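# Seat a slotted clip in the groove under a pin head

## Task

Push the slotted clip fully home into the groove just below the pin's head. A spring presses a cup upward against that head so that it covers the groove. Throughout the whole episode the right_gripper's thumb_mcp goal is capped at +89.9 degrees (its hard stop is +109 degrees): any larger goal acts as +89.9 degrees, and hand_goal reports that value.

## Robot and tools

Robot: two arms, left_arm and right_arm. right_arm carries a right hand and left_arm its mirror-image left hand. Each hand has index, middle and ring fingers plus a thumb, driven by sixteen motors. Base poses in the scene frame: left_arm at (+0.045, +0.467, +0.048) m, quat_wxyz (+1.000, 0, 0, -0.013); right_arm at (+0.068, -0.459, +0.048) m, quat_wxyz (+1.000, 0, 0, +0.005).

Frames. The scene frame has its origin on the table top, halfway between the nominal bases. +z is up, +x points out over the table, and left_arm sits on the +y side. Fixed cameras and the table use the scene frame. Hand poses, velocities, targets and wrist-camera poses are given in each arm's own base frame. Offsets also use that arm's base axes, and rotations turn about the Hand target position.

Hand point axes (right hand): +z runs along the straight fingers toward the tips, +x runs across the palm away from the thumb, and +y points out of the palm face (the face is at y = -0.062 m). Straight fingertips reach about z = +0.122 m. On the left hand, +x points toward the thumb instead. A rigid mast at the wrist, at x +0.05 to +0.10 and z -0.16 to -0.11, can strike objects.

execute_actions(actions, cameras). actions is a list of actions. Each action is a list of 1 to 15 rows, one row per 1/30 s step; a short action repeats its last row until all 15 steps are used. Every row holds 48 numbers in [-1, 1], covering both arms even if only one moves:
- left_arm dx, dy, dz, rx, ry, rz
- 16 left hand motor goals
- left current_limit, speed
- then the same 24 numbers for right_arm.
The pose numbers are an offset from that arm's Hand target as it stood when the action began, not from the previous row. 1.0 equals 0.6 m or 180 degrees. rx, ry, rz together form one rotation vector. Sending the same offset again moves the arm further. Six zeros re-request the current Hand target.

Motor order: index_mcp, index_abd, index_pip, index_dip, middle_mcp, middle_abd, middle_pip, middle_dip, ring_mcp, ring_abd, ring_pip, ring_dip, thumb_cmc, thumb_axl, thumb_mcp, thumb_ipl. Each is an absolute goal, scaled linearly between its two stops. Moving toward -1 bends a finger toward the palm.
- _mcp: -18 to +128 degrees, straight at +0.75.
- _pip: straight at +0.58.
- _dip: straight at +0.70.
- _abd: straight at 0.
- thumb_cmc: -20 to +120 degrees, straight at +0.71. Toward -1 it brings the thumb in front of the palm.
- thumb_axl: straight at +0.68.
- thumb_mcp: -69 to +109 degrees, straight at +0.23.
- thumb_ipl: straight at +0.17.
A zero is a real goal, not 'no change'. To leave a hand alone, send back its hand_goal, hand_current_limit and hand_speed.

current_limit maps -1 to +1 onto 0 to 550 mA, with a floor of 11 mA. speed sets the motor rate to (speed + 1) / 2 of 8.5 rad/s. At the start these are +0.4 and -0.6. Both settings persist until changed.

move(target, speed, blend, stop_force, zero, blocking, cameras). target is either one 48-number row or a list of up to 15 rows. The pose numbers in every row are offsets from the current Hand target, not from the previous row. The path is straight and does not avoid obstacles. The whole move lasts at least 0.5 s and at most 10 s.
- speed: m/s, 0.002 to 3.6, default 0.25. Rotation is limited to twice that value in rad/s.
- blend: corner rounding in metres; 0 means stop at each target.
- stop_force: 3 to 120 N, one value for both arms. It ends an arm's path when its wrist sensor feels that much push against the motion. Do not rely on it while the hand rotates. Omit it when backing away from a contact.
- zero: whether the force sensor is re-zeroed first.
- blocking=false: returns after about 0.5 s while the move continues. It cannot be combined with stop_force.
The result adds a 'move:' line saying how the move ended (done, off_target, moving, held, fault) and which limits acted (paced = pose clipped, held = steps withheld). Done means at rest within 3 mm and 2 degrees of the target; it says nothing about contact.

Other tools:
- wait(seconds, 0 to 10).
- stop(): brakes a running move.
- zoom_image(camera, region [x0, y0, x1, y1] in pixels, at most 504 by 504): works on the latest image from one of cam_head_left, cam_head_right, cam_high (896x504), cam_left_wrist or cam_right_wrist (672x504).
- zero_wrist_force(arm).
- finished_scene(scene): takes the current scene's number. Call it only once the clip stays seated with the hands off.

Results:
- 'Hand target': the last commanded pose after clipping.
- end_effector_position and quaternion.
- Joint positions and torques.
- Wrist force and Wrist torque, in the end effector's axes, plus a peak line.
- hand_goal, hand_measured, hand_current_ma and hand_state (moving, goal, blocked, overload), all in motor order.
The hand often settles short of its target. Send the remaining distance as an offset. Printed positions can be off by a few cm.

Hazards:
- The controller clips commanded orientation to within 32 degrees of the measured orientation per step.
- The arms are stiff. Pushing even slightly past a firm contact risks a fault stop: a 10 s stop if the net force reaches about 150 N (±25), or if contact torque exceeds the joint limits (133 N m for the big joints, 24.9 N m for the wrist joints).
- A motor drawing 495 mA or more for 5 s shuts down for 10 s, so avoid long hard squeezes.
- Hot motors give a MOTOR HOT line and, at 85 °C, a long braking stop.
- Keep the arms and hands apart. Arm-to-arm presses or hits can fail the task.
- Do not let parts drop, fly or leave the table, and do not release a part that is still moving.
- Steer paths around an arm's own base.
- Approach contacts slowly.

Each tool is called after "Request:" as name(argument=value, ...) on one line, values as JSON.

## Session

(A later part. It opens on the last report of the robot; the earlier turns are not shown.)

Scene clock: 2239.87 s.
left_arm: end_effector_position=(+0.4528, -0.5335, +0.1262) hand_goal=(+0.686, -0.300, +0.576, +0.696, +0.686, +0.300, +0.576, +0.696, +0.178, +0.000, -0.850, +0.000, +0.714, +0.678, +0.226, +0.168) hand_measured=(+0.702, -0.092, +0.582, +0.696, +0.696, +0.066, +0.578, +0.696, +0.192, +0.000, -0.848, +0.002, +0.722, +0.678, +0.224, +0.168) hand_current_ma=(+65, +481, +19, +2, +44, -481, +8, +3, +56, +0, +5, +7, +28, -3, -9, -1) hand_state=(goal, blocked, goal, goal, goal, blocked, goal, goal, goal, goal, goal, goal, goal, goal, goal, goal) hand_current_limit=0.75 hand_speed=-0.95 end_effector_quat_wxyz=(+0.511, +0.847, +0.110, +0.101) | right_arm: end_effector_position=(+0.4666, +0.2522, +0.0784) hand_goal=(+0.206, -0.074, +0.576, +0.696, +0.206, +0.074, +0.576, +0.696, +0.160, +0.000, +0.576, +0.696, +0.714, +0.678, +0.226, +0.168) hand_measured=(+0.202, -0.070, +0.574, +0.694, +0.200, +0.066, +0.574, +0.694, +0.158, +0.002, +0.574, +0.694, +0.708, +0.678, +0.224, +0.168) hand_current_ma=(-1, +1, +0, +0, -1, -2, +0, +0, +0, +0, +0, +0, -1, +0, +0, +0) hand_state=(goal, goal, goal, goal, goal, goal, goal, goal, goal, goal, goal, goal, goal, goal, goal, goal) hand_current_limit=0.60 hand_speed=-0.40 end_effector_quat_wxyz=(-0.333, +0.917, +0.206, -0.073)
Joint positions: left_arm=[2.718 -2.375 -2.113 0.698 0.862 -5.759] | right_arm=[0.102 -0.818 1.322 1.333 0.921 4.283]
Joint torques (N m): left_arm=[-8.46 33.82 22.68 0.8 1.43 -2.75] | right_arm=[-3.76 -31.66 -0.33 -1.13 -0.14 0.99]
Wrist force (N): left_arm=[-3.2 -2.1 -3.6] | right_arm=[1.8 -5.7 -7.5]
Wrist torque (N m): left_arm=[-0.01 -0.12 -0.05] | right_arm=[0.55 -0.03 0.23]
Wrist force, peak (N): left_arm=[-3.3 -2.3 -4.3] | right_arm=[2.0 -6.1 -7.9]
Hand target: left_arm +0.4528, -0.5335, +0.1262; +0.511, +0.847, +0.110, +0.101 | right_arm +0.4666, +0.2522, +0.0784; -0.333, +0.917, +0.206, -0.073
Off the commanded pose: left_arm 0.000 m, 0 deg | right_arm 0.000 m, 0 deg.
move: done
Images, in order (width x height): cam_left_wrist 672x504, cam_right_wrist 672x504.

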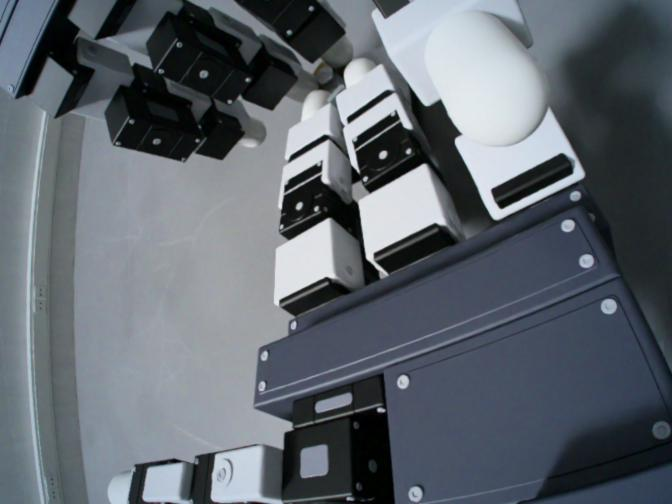

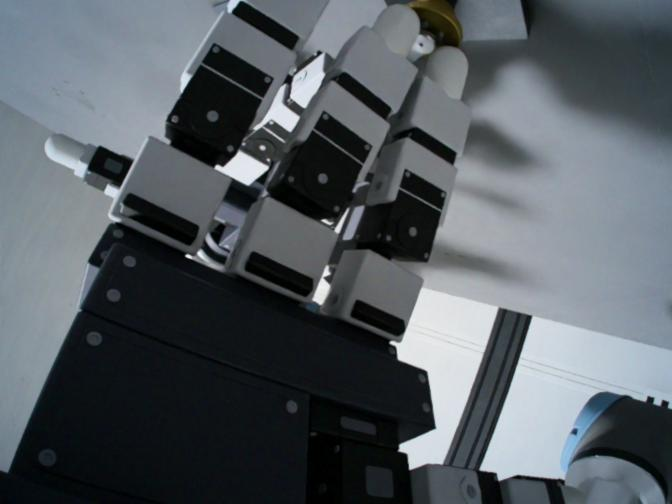

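Request:
move(target=[0.001195,-0.002196,0,0,0,0,0.686,-0.3,0.576,0.696,0.686,0.3,0.576,0.696,0.178,0,-0.85,0.0,0.714,0.678,0.226,0.168,0.75,-0.95,0,0,0,0,0,0,0.2055,-0.074,0.576,0.696,0.2055,0.074,0.576,0.696,0.16,0,0.576,0.696,0.714,0.678,0.226,0.168,0.6,-0.4], speed=0.006, stop_force=5, cameras=["cam_left_wrist","cam_right_wrist"])

Request:
zoom_image(camera="cam_left_wrist", region=[290, 40, 370, 120])

Request:
zoom_image(camera="cam_right_wrist", region=[400, 10, 450, 60])

Scene clock: 2247.77 s.
left_arm: end_effector_position=(+0.4535, -0.5348, +0.1262) hand_goal=(+0.686, -0.300, +0.576, +0.696, +0.686, +0.300, +0.576, +0.696, +0.178, +0.000, -0.850, +0.000, +0.714, +0.678, +0.226, +0.168) hand_measured=(+0.702, -0.094, +0.582, +0.696, +0.698, +0.066, +0.580, +0.696, +0.192, +0.000, -0.848, +0.002, +0.722, +0.678, +0.224, +0.168) hand_current_ma=(+72, +481, +22, +2, +50, -481, +11, +3, +56, +0, +5, +7, +28, -3, -9, -1) hand_state=(goal, blocked, goal, goal, goal, blocked, goal, goal, goal, goal, goal, goal, goal, goal, goal, goal) hand_current_limit=0.75 hand_speed=-0.95 end_effector_quat_wxyz=(+0.511, +0.847, +0.110, +0.101) | right_arm: end_effector_position=(+0.4666, +0.2522, +0.0784) hand_goal=(+0.206, -0.074, +0.576, +0.696, +0.206, +0.074, +0.576, +0.696, +0.160, +0.000, +0.576, +0.696, +0.714, +0.678, +0.226, +0.168) hand_measured=(+0.202, -0.070, +0.574, +0.694, +0.200, +0.066, +0.574, +0.694, +0.158, +0.002, +0.574, +0.694, +0.708, +0.678, +0.224, +0.168) hand_current_ma=(-1, +1, +0, +0, -1, -2, +0, +0, +0, +0, +0, +0, -1, +0, +0, +0) hand_state=(goal, goal, goal, goal, goal, goal, goal, goal, goal, goal, goal, goal, goal, goal, goal, goal) hand_current_limit=0.60 hand_speed=-0.40 end_effector_quat_wxyz=(-0.333, +0.917, +0.206, -0.073)
Joint positions: left_arm=[2.716 -2.376 -2.108 0.696 0.864 -5.761] | right_arm=[0.102 -0.818 1.322 1.333 0.921 4.283]
Joint torques (N m): left_arm=[-7.66 33.48 22.95 0.85 1.39 -2.7] | right_arm=[-3.19 -31.84 -0.77 -1.17 -0.19 0.98]
Wrist force (N): left_arm=[-3.2 -2.0 -4.2] | right_arm=[1.8 -5.7 -7.4]
Wrist torque (N m): left_arm=[0.08 -0.16 -0.06] | right_arm=[0.55 -0.02 0.22]
Wrist force, peak (N): left_arm=[-3.1 -2.3 -4.2] | right_arm=[2.1 -6.1 -7.8]
Hand target: left_arm +0.4535, -0.5348, +0.1262; +0.511, +0.847, +0.110, +0.101 | right_arm +0.4666, +0.2522, +0.0784; -0.333, +0.917, +0.206, -0.073
Off the commanded pose: left_arm 0.000 m, 0 deg | right_arm 0.000 m, 0 deg.
move: done
Images, in order (width x height): cam_left_wrist 672x504, cam_right_wrist 672x504.

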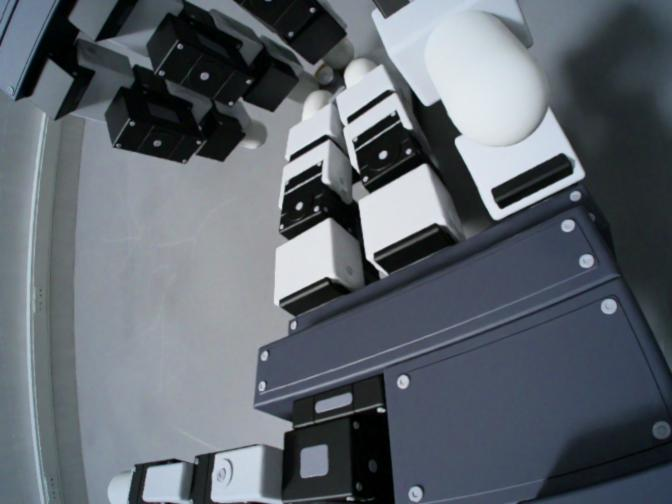

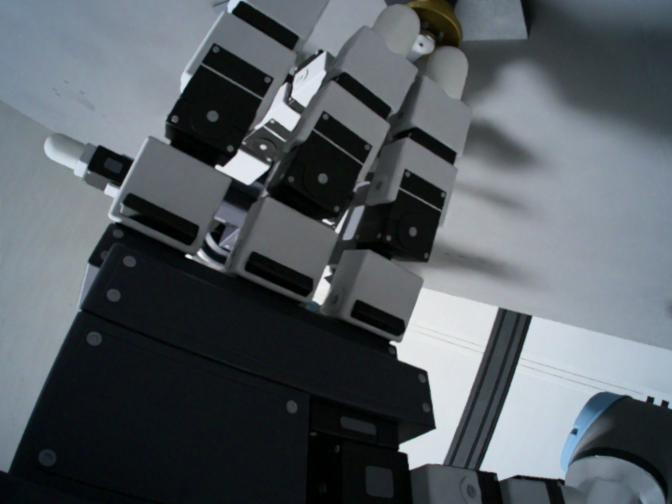

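Scaled by 6.300 from the camera's 672x504 image, which has a finer 960x720 frame.

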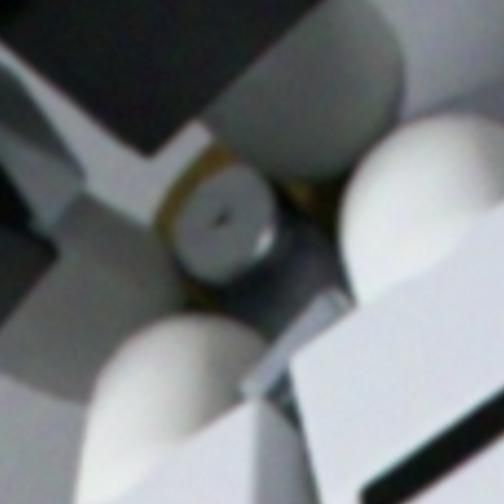

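Scaled by 10.080 from the camera's 672x504 image, which has a finer 960x720 frame.

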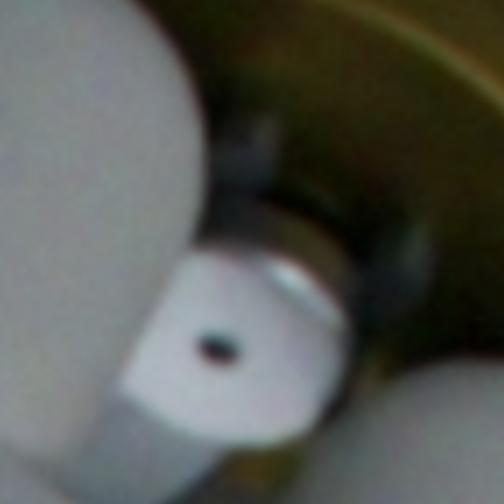

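Request:
move(target=[0,0,0,0,0,0,0.686,-0.3,0.576,0.696,0.686,0.3,0.576,0.696,0.178,0,-0.85,0.0,0.714,0.678,0.226,0.168,0.75,-0.95,0,0,0.005,0,0,0,0.2055,-0.074,0.576,0.696,0.2055,0.074,0.576,0.696,0.16,0,0.576,0.696,0.714,0.678,0.226,0.168,0.6,-0.4], speed=0.005, cameras=["cam_left_wrist","cam_right_wrist"])

Request:
zoom_image(camera="cam_left_wrist", region=[290, 40, 370, 120])

Request:
zoom_image(camera="cam_right_wrist", region=[400, 10, 450, 60])

Scene clock: 2266.67 s.
left_arm: end_effector_position=(+0.4535, -0.5348, +0.1262) hand_goal=(+0.686, -0.300, +0.576, +0.696, +0.686, +0.300, +0.576, +0.696, +0.178, +0.000, -0.850, +0.000, +0.714, +0.678, +0.226, +0.168) hand_measured=(+0.702, -0.094, +0.582, +0.696, +0.698, +0.066, +0.580, +0.696, +0.192, +0.000, -0.848, +0.002, +0.722, +0.678, +0.224, +0.168) hand_current_ma=(+72, +481, +22, +2, +50, -481, +11, +3, +56, +0, +5, +7, +28, -3, -9, -1) hand_state=(goal, blocked, goal, goal, goal, blocked, goal, goal, goal, goal, goal, goal, goal, goal, goal, goal) hand_current_limit=0.75 hand_speed=-0.95 end_effector_quat_wxyz=(+0.511, +0.847, +0.110, +0.101) | right_arm: end_effector_position=(+0.4666, +0.2522, +0.0814) hand_goal=(+0.206, -0.074, +0.576, +0.696, +0.206, +0.074, +0.576, +0.696, +0.160, +0.000, +0.576, +0.696, +0.714, +0.678, +0.226, +0.168) hand_measured=(+0.202, -0.070, +0.574, +0.694, +0.200, +0.070, +0.574, +0.694, +0.158, +0.002, +0.574, +0.694, +0.708, +0.678, +0.224, +0.168) hand_current_ma=(-1, +0, +0, +0, -1, -1, +0, +0, +0, +0, +0, +0, -1, +0, +0, +0) hand_state=(goal, goal, goal, goal, goal, goal, goal, goal, goal, goal, goal, goal, goal, goal, goal, goal) hand_current_limit=0.60 hand_speed=-0.40 end_effector_quat_wxyz=(-0.333, +0.917, +0.206, -0.073)
Joint positions: left_arm=[2.716 -2.376 -2.108 0.696 0.864 -5.761] | right_arm=[0.102 -0.821 1.32 1.339 0.921 4.283]
Joint torques (N m): left_arm=[-7.78 33.89 23.37 0.9 1.5 -2.87] | right_arm=[-3.48 -57.69 -31.06 5.29 -0.21 1.2]
Wrist force (N): left_arm=[-2.9 -2.0 -4.1] | right_arm=[1.4 2.6 2.0]
Wrist torque (N m): left_arm=[0.06 -0.19 -0.03] | right_arm=[0.14 -0.14 0.29]
Wrist force, peak (N): left_arm=[-3.3 -2.3 -4.5] | right_arm=[1.9 -6.2 -7.7]
Hand target: left_arm +0.4535, -0.5348, +0.1262; +0.511, +0.847, +0.110, +0.101 | right_arm +0.4666, +0.2522, +0.0814; -0.333, +0.917, +0.206, -0.073
Off the commanded pose: left_arm 0.000 m, 0 deg | right_arm 0.000 m, 0 deg.
move: done
Images, in order (width x height): cam_left_wrist 672x504, cam_right_wrist 672x504.

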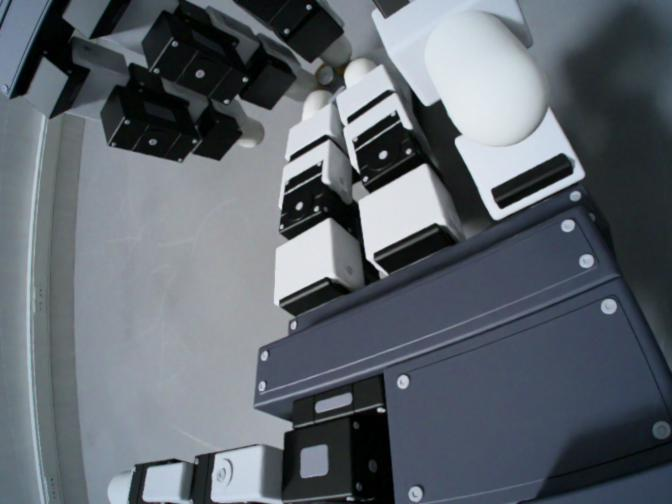

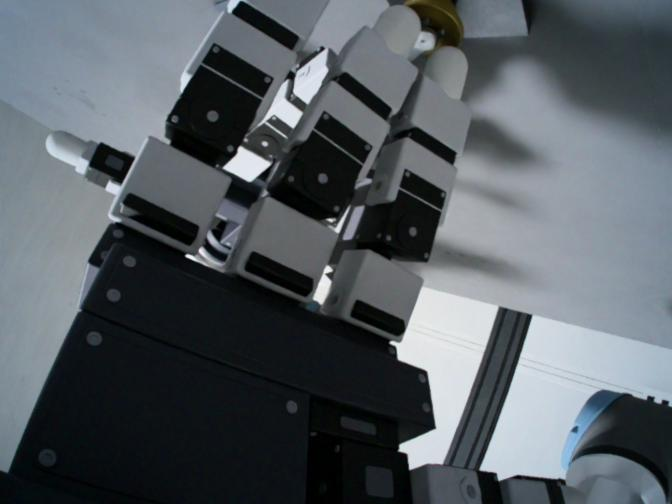

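Scaled by 6.300 from the camera's 672x504 image, which has a finer 960x720 frame.

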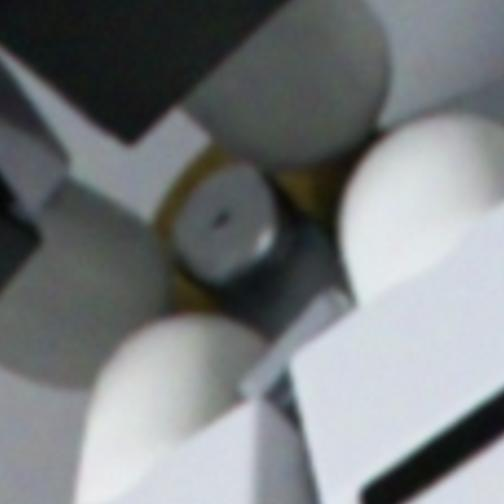

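Scaled by 10.080 from the camera's 672x504 image, which has a finer 960x720 frame.

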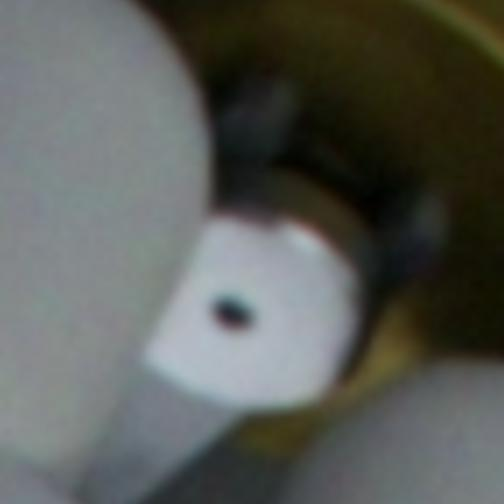

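Request:
move(target=[0,0,0,0,0,0,0.686,-0.3,0.576,0.696,0.686,0.3,0.576,0.696,0.178,0,-0.85,0.0,0.714,0.678,0.226,0.168,0.75,-0.95,0,0,0.106,0,0,0,0.2055,-0.074,0.576,0.696,0.2055,0.074,0.576,0.696,0.16,0,0.576,0.696,0.714,0.678,0.226,0.168,0.6,-0.4], speed=0.08, cameras=["cam_left_wrist","cam_right_wrist"])

Request:
zoom_image(camera="cam_left_wrist", region=[290, 40, 370, 120])

Request:
zoom_image(camera="cam_right_wrist", region=[390, 0, 470, 80])

Scene clock: 2276.30 s.
left_arm: end_effector_position=(+0.4535, -0.5348, +0.1262) hand_goal=(+0.686, -0.300, +0.576, +0.696, +0.686, +0.300, +0.576, +0.696, +0.178, +0.000, -0.850, +0.000, +0.714, +0.678, +0.226, +0.168) hand_measured=(+0.702, -0.094, +0.582, +0.696, +0.698, +0.066, +0.580, +0.696, +0.192, +0.000, -0.848, +0.002, +0.722, +0.678, +0.224, +0.168) hand_current_ma=(+72, +481, +22, +2, +50, -481, +11, +3, +56, +0, +5, +7, +28, -3, -9, -1) hand_state=(goal, blocked, goal, goal, goal, blocked, goal, goal, goal, goal, goal, goal, goal, goal, goal, goal) hand_current_limit=0.75 hand_speed=-0.95 end_effector_quat_wxyz=(+0.511, +0.847, +0.110, +0.101) | right_arm: end_effector_position=(+0.4666, +0.2522, +0.1449) hand_goal=(+0.206, -0.074, +0.576, +0.696, +0.206, +0.074, +0.576, +0.696, +0.160, +0.000, +0.576, +0.696, +0.714, +0.678, +0.226, +0.168) hand_measured=(+0.202, -0.070, +0.574, +0.694, +0.200, +0.070, +0.574, +0.694, +0.158, +0.002, +0.574, +0.694, +0.708, +0.678, +0.224, +0.168) hand_current_ma=(-1, +0, +0, +0, -1, -1, +0, +0, +0, +0, +0, +0, -1, +0, +0, +0) hand_state=(goal, goal, goal, goal, goal, goal, goal, goal, goal, goal, goal, goal, goal, goal, goal, goal) hand_current_limit=0.60 hand_speed=-0.40 end_effector_quat_wxyz=(-0.333, +0.917, +0.206, -0.073)
Joint positions: left_arm=[2.716 -2.376 -2.108 0.696 0.864 -5.761] | right_arm=[0.102 -0.887 1.259 1.466 0.921 4.283]
Joint torques (N m): left_arm=[-8.51 34.62 23.2 0.78 1.53 -2.46] | right_arm=[5.74 -54.92 -31.83 5.74 -1.71 -1.11]
Wrist force (N): left_arm=[-3.1 -2.2 -3.8] | right_arm=[1.4 2.6 2.0]
Wrist torque (N m): left_arm=[0.01 -0.16 -0.04] | right_arm=[0.13 -0.13 0.31]
Wrist force, peak (N): left_arm=[-3.5 -2.2 -4.3] | right_arm=[1.4 2.8 2.2]
Hand target: left_arm +0.4535, -0.5348, +0.1262; +0.511, +0.847, +0.110, +0.101 | right_arm +0.4666, +0.2522, +0.1450; -0.333, +0.917, +0.206, -0.073
Off the commanded pose: left_arm 0.000 m, 0 deg | right_arm 0.000 m, 0 deg.
move: done
Images, in order (width x height): cam_left_wrist 672x504, cam_right_wrist 672x504.

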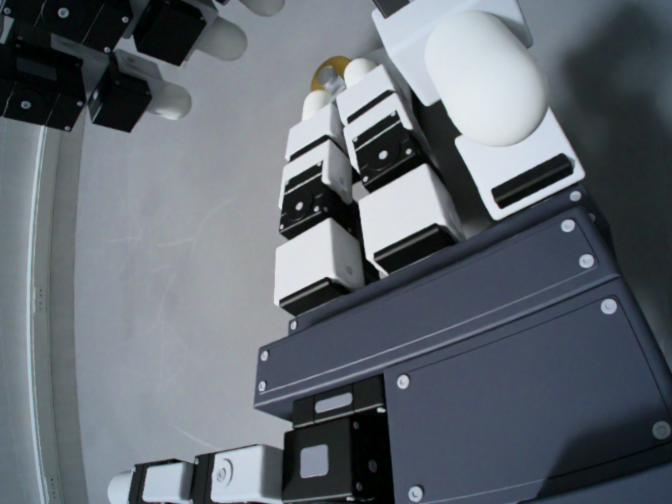

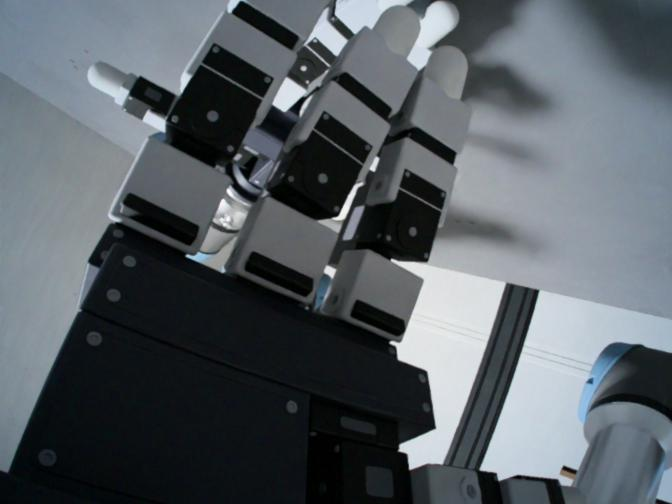

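Scaled by 6.300 from the camera's 672x504 image, which has a finer 960x720 frame.

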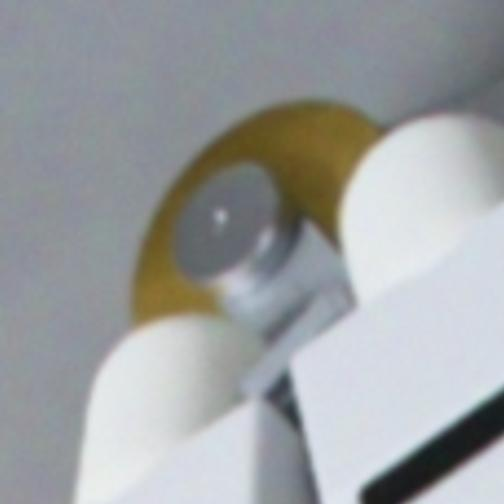

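Scaled by 6.300 from the camera's 672x504 image, which has a finer 960x720 frame.

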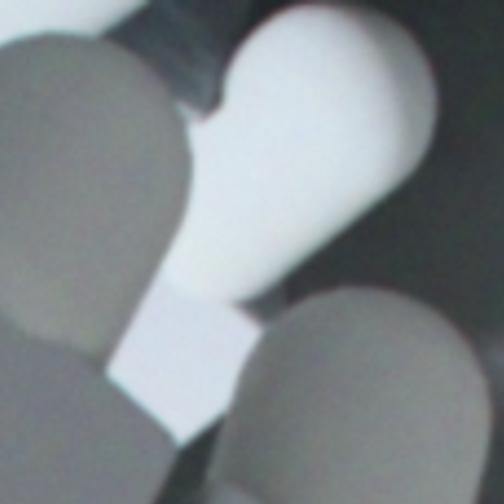

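Request:
zoom_image(camera="cam_left_wrist", region=[306, 55, 356, 105])

Scaled by 10.080 from the camera's 672x504 image, which has a finer 960x720 frame.

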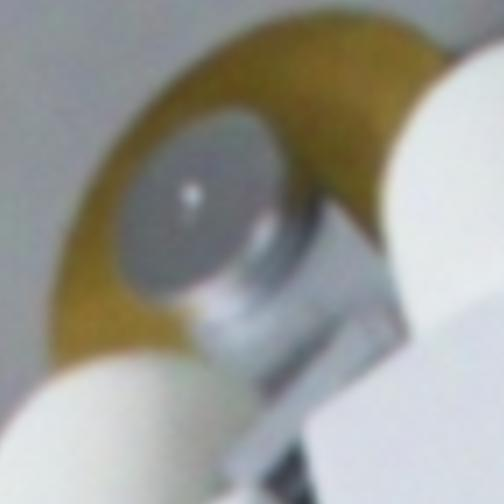

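Request:
move(target=[0,0,0,0,0,0,0.686,0.12,0.576,0.696,0.686,-0.12,0.576,0.696,0.178,0,-0.85,0.0,0.714,0.678,0.226,0.168,0.75,-0.95,0,0,0,0,0,0,0.2055,-0.074,0.576,0.696,0.2055,0.074,0.576,0.696,0.16,0,0.576,0.696,0.714,0.678,0.226,0.168,0.6,-0.4], speed=0.08, cameras=["cam_left_wrist"])

Request:
zoom_image(camera="cam_left_wrist", region=[290, 40, 370, 120])

Scene clock: 2288.77 s.
left_arm: end_effector_position=(+0.4535, -0.5348, +0.1262) hand_goal=(+0.686, +0.120, +0.576, +0.696, +0.686, -0.120, +0.576, +0.696, +0.178, +0.000, -0.850, +0.000, +0.714, +0.678, +0.226, +0.168) hand_measured=(+0.702, +0.116, +0.582, +0.696, +0.698, -0.116, +0.580, +0.696, +0.192, +0.000, -0.848, +0.002, +0.722, +0.678, +0.224, +0.168) hand_current_ma=(+72, -12, +22, +2, +50, +10, +11, +3, +56, +0, +5, +7, +28, -3, -9, -1) hand_state=(goal, goal, goal, goal, goal, goal, goal, goal, goal, goal, goal, goal, goal, goal, goal, goal) hand_current_limit=0.75 hand_speed=-0.95 end_effector_quat_wxyz=(+0.511, +0.847, +0.110, +0.101) | right_arm: end_effector_position=(+0.4666, +0.2522, +0.1450) hand_goal=(+0.206, -0.074, +0.576, +0.696, +0.206, +0.074, +0.576, +0.696, +0.160, +0.000, +0.576, +0.696, +0.714, +0.678, +0.226, +0.168) hand_measured=(+0.202, -0.070, +0.574, +0.694, +0.200, +0.070, +0.574, +0.694, +0.158, +0.002, +0.574, +0.694, +0.708, +0.678, +0.224, +0.168) hand_current_ma=(-1, +0, +0, +0, -1, -1, +0, +0, +0, +0, +0, +0, -1, +0, +0, +0) hand_state=(goal, goal, goal, goal, goal, goal, goal, goal, goal, goal, goal, goal, goal, goal, goal, goal) hand_current_limit=0.60 hand_speed=-0.40 end_effector_quat_wxyz=(-0.333, +0.917, +0.206, -0.073)
Joint positions: left_arm=[2.716 -2.376 -2.108 0.696 0.864 -5.761] | right_arm=[0.102 -0.887 1.258 1.466 0.921 4.283]
Joint torques (N m): left_arm=[-7.79 35.56 15.41 1.58 -2.21 -2.62] | right_arm=[5.37 -53.59 -31.42 5.37 0.71 -1.3]
Wrist force (N): left_arm=[-1.2 -0.5 1.3] | right_arm=[1.6 2.3 1.7]
Wrist torque (N m): left_arm=[-0.39 0.09 0.08] | right_arm=[0.13 -0.15 0.32]
Wrist force, peak (N): left_arm=[-3.0 -2.5 -4.5] | right_arm=[1.4 2.9 1.9]
Hand target: left_arm +0.4535, -0.5348, +0.1262; +0.511, +0.847, +0.110, +0.101 | right_arm +0.4666, +0.2522, +0.1450; -0.333, +0.917, +0.206, -0.073
Off the commanded pose: left_arm 0.000 m, 0 deg | right_arm 0.000 m, 0 deg.
move: done
Images, in order (width x height): cam_left_wrist 672x504.

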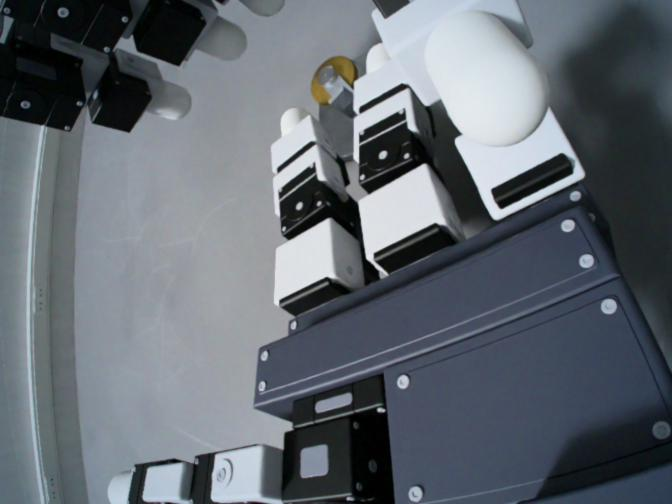

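Scaled by 6.300 from the camera's 672x504 image, which has a finer 960x720 frame.

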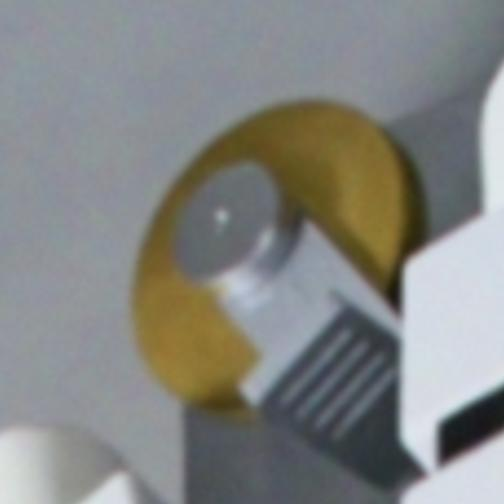

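Request:
zoom_image(camera="cam_left_wrist", region=[310, 60, 350, 100])

Scaled by 12.600 from the camera's 672x504 image, which has a finer 960x720 frame.

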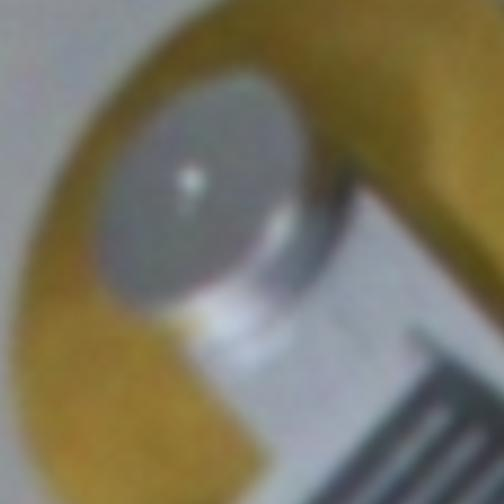

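Request:
move(target=[[-0.0399,0.0732,0,0,0,0,0.686,0.12,0.576,0.696,0.686,-0.12,0.576,0.696,0.178,0,-0.85,0.0,0.714,0.678,0.226,0.168,0.75,-0.95,0,0,0,0,0,0,0.2055,-0.074,0.576,0.696,0.2055,0.074,0.576,0.696,0.16,0,0.576,0.696,0.714,0.678,0.226,0.168,0.6,-0.4],[-0.06,0.11,0.12,0.0697,0.0480,0.0613,0.686,0.12,0.576,0.696,0.686,-0.12,0.576,0.696,0.178,0,-0.85,0.0,0.714,0.678,0.226,0.168,0.75,-0.95,0,0,0,0,0,0,0.2055,-0.074,0.576,0.696,0.2055,0.074,0.576,0.696,0.16,0,0.576,0.696,0.714,0.678,0.226,0.168,0.6,-0.4]], speed=[0.03,0.1], blend=[0.01,0], cameras=["all"])

Scene clock: 2311.30 s.
left_arm: end_effector_position=(+0.4175, -0.4688, +0.1982) hand_goal=(+0.686, +0.120, +0.576, +0.696, +0.686, -0.120, +0.576, +0.696, +0.178, +0.000, -0.850, +0.000, +0.714, +0.678, +0.226, +0.168) hand_measured=(+0.702, +0.116, +0.582, +0.696, +0.698, -0.116, +0.580, +0.696, +0.192, +0.000, -0.848, +0.002, +0.722, +0.678, +0.224, +0.168) hand_current_ma=(+70, -11, +22, +2, +50, +10, +11, +3, +56, +0, +5, +7, +28, -3, -9, -1) hand_state=(goal, goal, goal, goal, goal, goal, goal, goal, goal, goal, goal, goal, goal, goal, goal, goal) hand_current_limit=0.75 hand_speed=-0.95 end_effector_quat_wxyz=(+0.393, +0.888, +0.217, +0.097) | right_arm: end_effector_position=(+0.4666, +0.2522, +0.1450) hand_goal=(+0.206, -0.074, +0.576, +0.696, +0.206, +0.074, +0.576, +0.696, +0.160, +0.000, +0.576, +0.696, +0.714, +0.678, +0.226, +0.168) hand_measured=(+0.202, -0.070, +0.574, +0.694, +0.200, +0.070, +0.574, +0.694, +0.158, +0.002, +0.574, +0.694, +0.708, +0.678, +0.224, +0.168) hand_current_ma=(-1, +0, +0, +0, -1, -1, +0, +0, +0, +0, +0, +0, -1, +0, +0, +0) hand_state=(goal, goal, goal, goal, goal, goal, goal, goal, goal, goal, goal, goal, goal, goal, goal, goal) hand_current_limit=0.60 hand_speed=-0.40 end_effector_quat_wxyz=(-0.333, +0.917, +0.206, -0.073)
Joint positions: left_arm=[2.718 -1.859 -2.364 0.226 1.096 -5.796] | right_arm=[0.102 -0.887 1.258 1.466 0.921 4.283]
Joint torques (N m): left_arm=[-7.4 32.77 27.16 1.25 1.18 -2.62] | right_arm=[6.4 -49.59 -31.45 5.3 0.59 -1.14]
Wrist force (N): left_arm=[-0.3 -0.3 0.7] | right_arm=[1.3 2.8 1.9]
Wrist torque (N m): left_arm=[-0.26 -0.04 0.12] | right_arm=[0.17 -0.11 0.30]
Wrist force, peak (N): left_arm=[-1.3 -0.8 1.5] | right_arm=[1.5 2.7 2.0]
Hand target: left_arm +0.4175, -0.4688, +0.1982; +0.393, +0.888, +0.217, +0.097 | right_arm +0.4666, +0.2522, +0.1450; -0.333, +0.917, +0.206, -0.073
Off the commanded pose: left_arm 0.000 m, 0 deg | right_arm 0.000 m, 0 deg.
move: done

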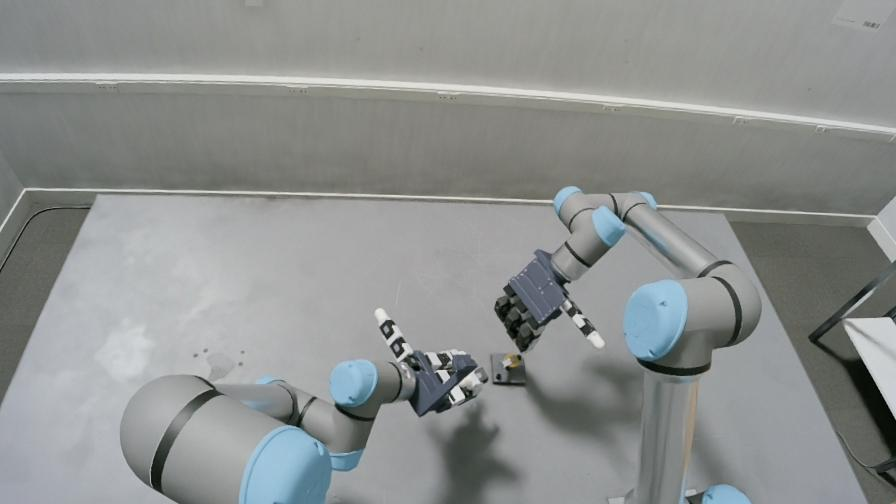

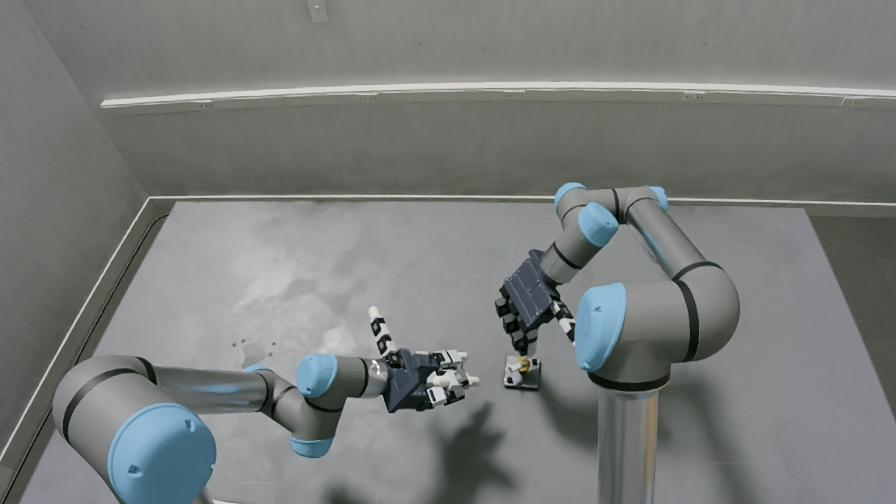

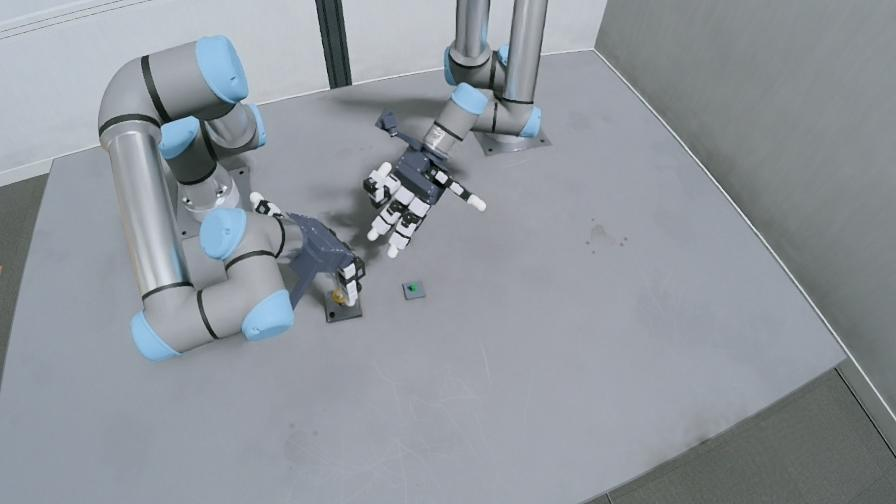

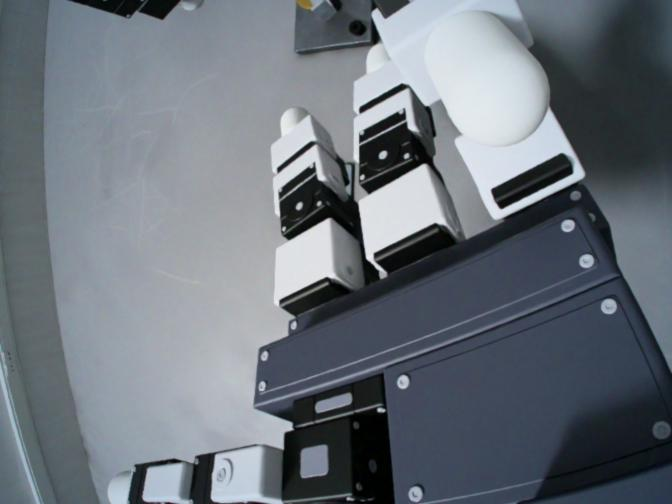

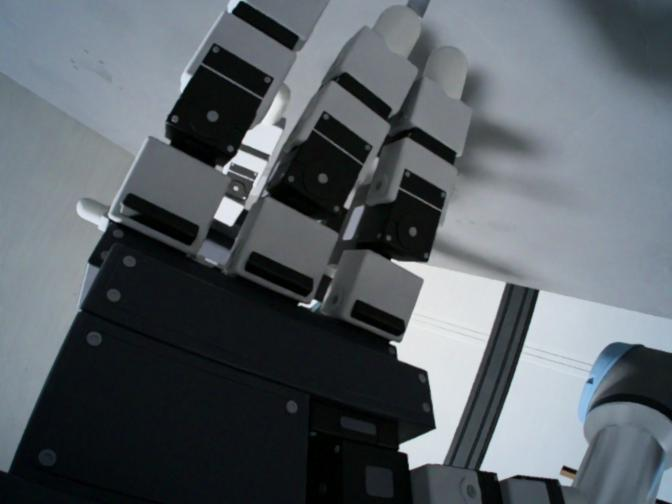

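Request:
zoom_image(camera="cam_head_right", region=[490, 345, 550, 400])

Request:
zoom_image(camera="cam_high", region=[320, 275, 370, 325])

Request:
zoom_image(camera="cam_head_left", region=[485, 340, 535, 390])

Scaled by 8.400.

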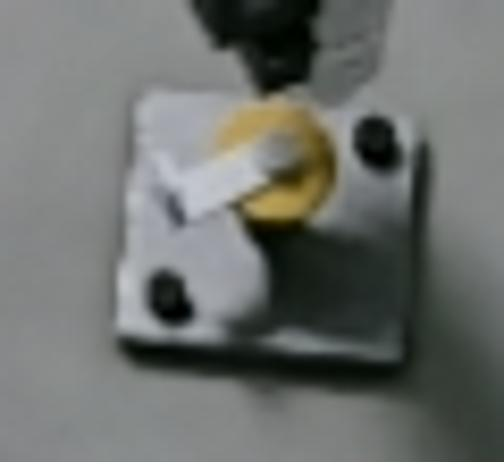

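Scaled by 10.080.

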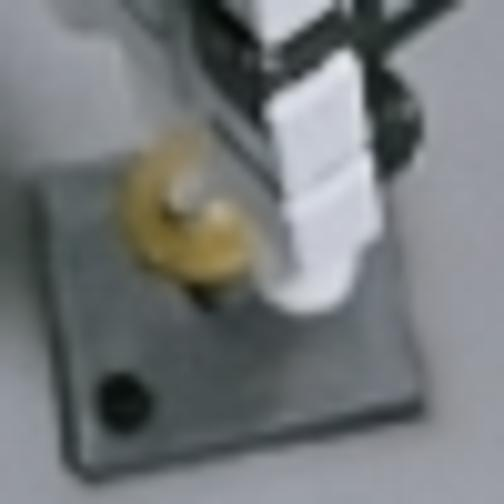

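Scaled by 10.080.

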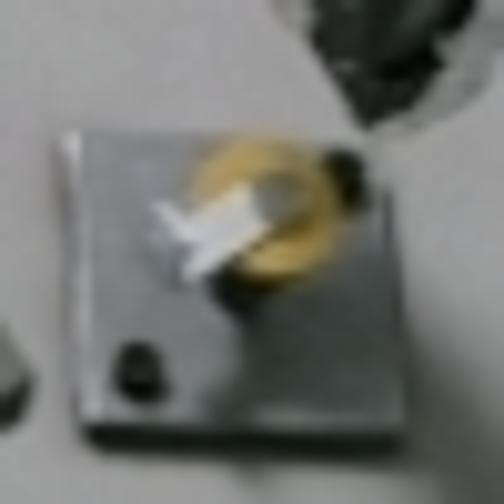

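Request:
move(target=[[0,0,0,0,0,0,0.178,0,-0.85,0.0,0.178,0,-0.85,0.0,0.178,0,-0.85,0.0,0.714,0.678,0.226,0.168,0.6,-0.6,0,0,0,0,0,0,0.2055,-0.074,0.576,0.696,0.2055,0.074,0.576,0.696,0.16,0,0.576,0.696,0.714,0.678,0.226,0.168,0.6,-0.4],[0.0150,-0.145,0,0,0,0,0.178,0,-0.85,0.0,0.178,0,-0.85,0.0,0.178,0,-0.85,0.0,0.714,0.678,0.226,0.168,0.6,-0.6,0,0,0,0,0,0,0.2055,-0.074,0.576,0.696,0.2055,0.074,0.576,0.696,0.16,0,0.576,0.696,0.714,0.678,0.226,0.168,0.6,-0.4]], speed=0.1, cameras=["cam_left_wrist"])

Request:
move(target=[0,0,-0.2352,0,0,0,0.178,0,-0.85,0.0,0.178,0,-0.85,0.0,0.178,0,-0.85,0.0,0.714,0.678,0.226,0.168,0.6,-0.6,0,0,0,0,0,0,0.2055,-0.074,0.576,0.696,0.2055,0.074,0.576,0.696,0.16,0,0.576,0.696,0.714,0.678,0.226,0.168,0.6,-0.4], speed=0.05, stop_force=8, cameras=["cam_left_wrist","cam_right_wrist"])

Scene clock: 2330.13 s.
left_arm: end_effector_position=(+0.4265, -0.5557, +0.1982) hand_goal=(+0.178, +0.000, -0.850, +0.000, +0.178, +0.000, -0.850, +0.000, +0.178, +0.000, -0.850, +0.000, +0.714, +0.678, +0.226, +0.168) hand_measured=(+0.194, +0.002, -0.848, +0.002, +0.194, -0.004, -0.848, +0.002, +0.192, +0.000, -0.848, +0.002, +0.722, +0.678, +0.224, +0.168) hand_current_ma=(+72, +9, +8, +9, +72, -10, +7, +9, +56, +0, +5, +7, +28, -3, -9, -1) hand_state=(goal, goal, goal, goal, goal, goal, goal, goal, goal, goal, goal, goal, goal, goal, goal, goal) hand_current_limit=0.60 hand_speed=-0.60 end_effector_quat_wxyz=(+0.393, +0.888, +0.217, +0.097) | right_arm: end_effector_position=(+0.4666, +0.2522, +0.1450) hand_goal=(+0.206, -0.074, +0.576, +0.696, +0.206, +0.074, +0.576, +0.696, +0.160, +0.000, +0.576, +0.696, +0.714, +0.678, +0.226, +0.168) hand_measured=(+0.202, -0.070, +0.574, +0.694, +0.200, +0.070, +0.574, +0.694, +0.158, +0.002, +0.574, +0.694, +0.708, +0.678, +0.224, +0.168) hand_current_ma=(-1, +0, +0, +0, -1, -1, +0, +0, +0, +0, +0, +0, -1, +0, +0, +0) hand_state=(goal, goal, goal, goal, goal, goal, goal, goal, goal, goal, goal, goal, goal, goal, goal, goal) hand_current_limit=0.60 hand_speed=-0.40 end_effector_quat_wxyz=(-0.333, +0.917, +0.206, -0.073)
Joint positions: left_arm=[2.546 -1.988 -2.159 0.206 1.213 -5.935] | right_arm=[0.102 -0.887 1.258 1.466 0.921 4.283]
Joint torques (N m): left_arm=[-7.92 27.19 28.91 1.27 1.39 -2.66] | right_arm=[6.99 -46.14 -31.87 5.21 0.54 -1.28]
Wrist force (N): left_arm=[-0.6 -0.6 0.5] | right_arm=[1.2 2.5 2.1]
Wrist torque (N m): left_arm=[-0.29 0.04 0.11] | right_arm=[0.11 -0.10 0.29]
Wrist force, peak (N): left_arm=[-1.1 -0.9 1.2] | right_arm=[1.3 2.8 2.1]
Hand target: left_arm +0.4265, -0.5558, +0.1982; +0.393, +0.888, +0.217, +0.097 | right_arm +0.4666, +0.2522, +0.1450; -0.333, +0.917, +0.206, -0.073
Off the commanded pose: left_arm 0.000 m, 0 deg | right_arm 0.000 m, 0 deg.
move: done
Images, in order (width x height): cam_left_wrist 672x504.

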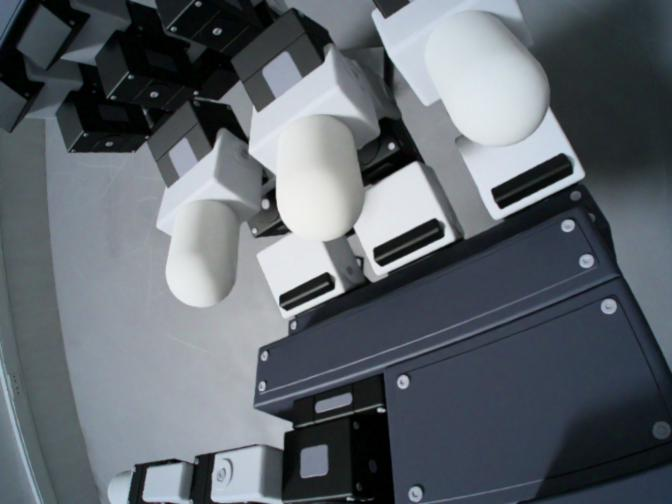

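Scene clock: 2333.97 s.
left_arm: end_effector_position=(+0.4266, -0.5558, +0.0571) hand_goal=(+0.178, +0.000, -0.850, +0.000, +0.178, +0.000, -0.850, +0.000, +0.178, +0.000, -0.850, +0.000, +0.714, +0.678, +0.226, +0.168) hand_measured=(+0.194, +0.002, -0.848, +0.002, +0.194, -0.004, -0.848, +0.002, +0.192, +0.000, -0.848, +0.002, +0.722, +0.678, +0.224, +0.168) hand_current_ma=(+71, +9, +8, +9, +71, -10, +7, +9, +56, +0, +5, +7, +28, -3, -9, -1) hand_state=(goal, goal, goal, goal, goal, goal, goal, goal, goal, goal, goal, goal, goal, goal, goal, goal) hand_current_limit=0.60 hand_speed=-0.60 end_effector_quat_wxyz=(+0.393, +0.888, +0.217, +0.097) | right_arm: end_effector_position=(+0.4666, +0.2522, +0.1450) hand_goal=(+0.206, -0.074, +0.576, +0.696, +0.206, +0.074, +0.576, +0.696, +0.160, +0.000, +0.576, +0.696, +0.714, +0.678, +0.226, +0.168) hand_measured=(+0.202, -0.070, +0.574, +0.694, +0.200, +0.070, +0.574, +0.694, +0.158, +0.002, +0.574, +0.694, +0.708, +0.678, +0.224, +0.168) hand_current_ma=(-1, +0, +0, +0, -1, -1, +0, +0, +0, +0, +0, +0, -1, +0, +0, +0) hand_state=(goal, goal, goal, goal, goal, goal, goal, goal, goal, goal, goal, goal, goal, goal, goal, goal) hand_current_limit=0.60 hand_speed=-0.40 end_effector_quat_wxyz=(-0.333, +0.917, +0.206, -0.073)
Joint positions: left_arm=[2.546 -2.358 -2.145 0.563 1.213 -5.935] | right_arm=[0.102 -0.887 1.258 1.466 0.921 4.283]
Joint torques (N m): left_arm=[-6.89 33.48 21.21 4.35 1.26 -2.68] | right_arm=[6.29 -43.31 -31.48 5.23 0.53 -1.24]
Wrist force (N): left_arm=[-0.9 -0.8 1.1] | right_arm=[1.2 2.4 1.8]
Wrist torque (N m): left_arm=[-0.36 0.07 0.09] | right_arm=[0.13 -0.09 0.28]
Wrist force, peak (N): left_arm=[-0.9 -1.4 1.2] | right_arm=[1.3 2.9 1.9]
Hand target: left_arm +0.4265, -0.5558, +0.0571; +0.393, +0.888, +0.217, +0.097 | right_arm +0.4666, +0.2522, +0.1450; -0.333, +0.917, +0.206, -0.073
Off the commanded pose: left_arm 0.000 m, 0 deg | right_arm 0.000 m, 0 deg.
move: done
Images, in order (width x height): cam_left_wrist 672x504, cam_right_wrist 672x504.

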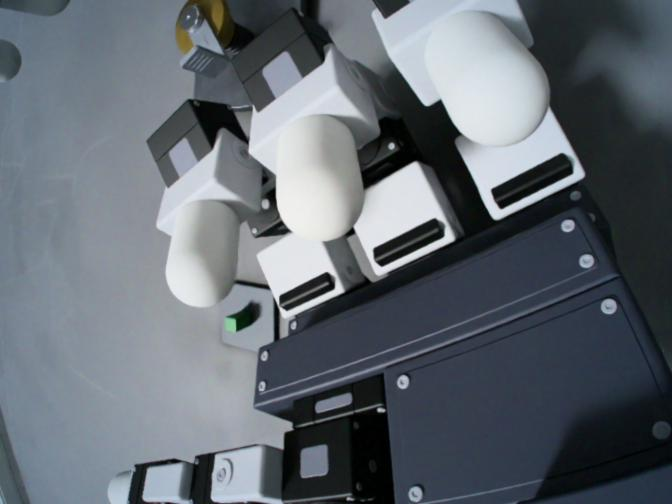

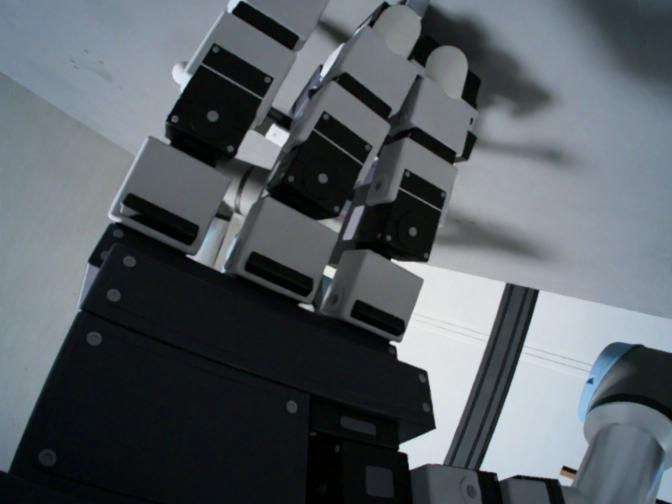

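Request:
zoom_image(camera="cam_left_wrist", region=[130, 0, 350, 165])

Request:
zoom_image(camera="cam_left_wrist", region=[170, 0, 240, 80])

Scaled by 2.291 from the camera's 672x504 image, which has a finer 960x720 frame.

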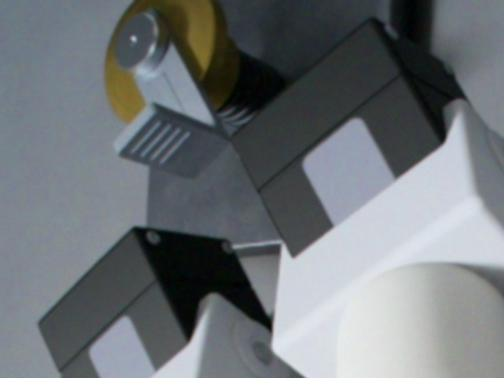

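Scaled by 6.300 from the camera's 672x504 image, which has a finer 960x720 frame.

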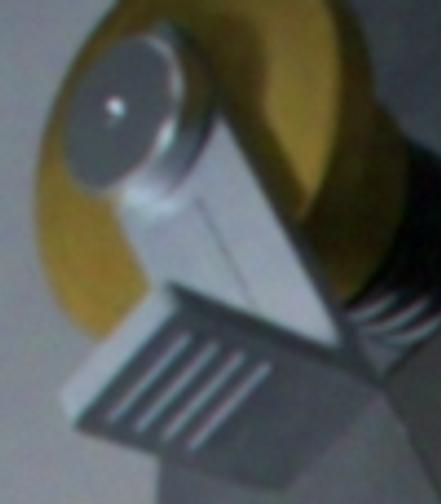

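Request:
execute_actions(actions=[], cameras=["cam_left_wrist"])

Scene clock: 2358.67 s.
left_arm: end_effector_position=(+0.4265, -0.5558, +0.0571) hand_goal=(+0.178, +0.000, -0.850, +0.000, +0.178, +0.000, -0.850, +0.000, +0.178, +0.000, -0.850, +0.000, +0.714, +0.678, +0.226, +0.168) hand_measured=(+0.194, +0.002, -0.848, +0.002, +0.194, -0.004, -0.848, +0.002, +0.192, +0.000, -0.848, +0.002, +0.722, +0.678, +0.224, +0.168) hand_current_ma=(+71, +9, +8, +9, +71, -10, +7, +9, +56, +0, +5, +7, +28, -3, -9, -1) hand_state=(goal, goal, goal, goal, goal, goal, goal, goal, goal, goal, goal, goal, goal, goal, goal, goal) hand_current_limit=0.60 hand_speed=-0.60 end_effector_quat_wxyz=(+0.393, +0.888, +0.217, +0.097) | right_arm: end_effector_position=(+0.4666, +0.2522, +0.1450) hand_goal=(+0.206, -0.074, +0.576, +0.696, +0.206, +0.074, +0.576, +0.696, +0.160, +0.000, +0.576, +0.696, +0.714, +0.678, +0.226, +0.168) hand_measured=(+0.202, -0.070, +0.574, +0.694, +0.200, +0.070, +0.574, +0.694, +0.158, +0.002, +0.574, +0.694, +0.708, +0.678, +0.224, +0.168) hand_current_ma=(-1, +0, +0, +0, -1, -1, +0, +0, +0, +0, +0, +0, -1, +0, +0, +0) hand_state=(goal, goal, goal, goal, goal, goal, goal, goal, goal, goal, goal, goal, goal, goal, goal, goal) hand_current_limit=0.60 hand_speed=-0.40 end_effector_quat_wxyz=(-0.333, +0.917, +0.206, -0.073)
Joint positions: left_arm=[2.546 -2.358 -2.145 0.563 1.213 -5.935] | right_arm=[0.102 -0.887 1.258 1.466 0.921 4.283]
Joint velocities: within noise
Joint torques (N m): left_arm=[-7.28 33.47 20.54 4.35 1.29 -2.49] | right_arm=[7.15 -41.39 -31.62 5.11 0.37 -1.22]
Wrist force (N): left_arm=[-1.0 -0.7 1.1] | right_arm=[1.0 2.4 1.8]
Wrist torque (N m): left_arm=[-0.35 0.10 0.08] | right_arm=[0.13 -0.07 0.27]
Wrist force, peak (N): left_arm=[-0.9 -1.4 0.8] | right_arm=[1.4 2.5 2.2]
Hand target: left_arm +0.4265, -0.5558, +0.0571; +0.393, +0.888, +0.217, +0.097 | right_arm +0.4666, +0.2522, +0.1450; -0.333, +0.917, +0.206, -0.073
Off the commanded pose: left_arm 0.000 m, 0 deg | right_arm 0.000 m, 0 deg.
Images, in order (width x height): cam_left_wrist 672x504.

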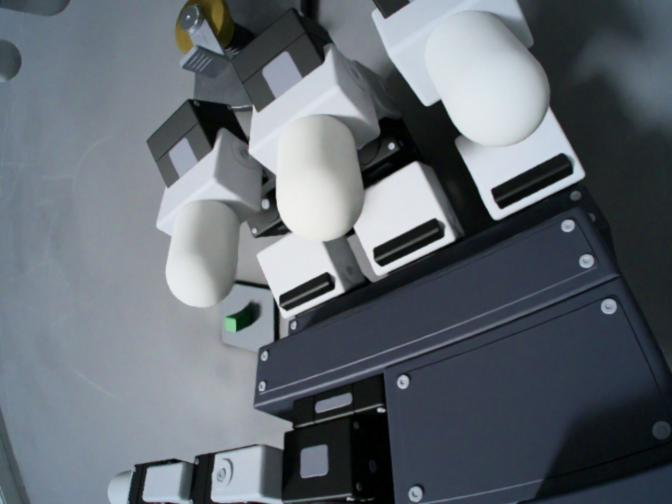

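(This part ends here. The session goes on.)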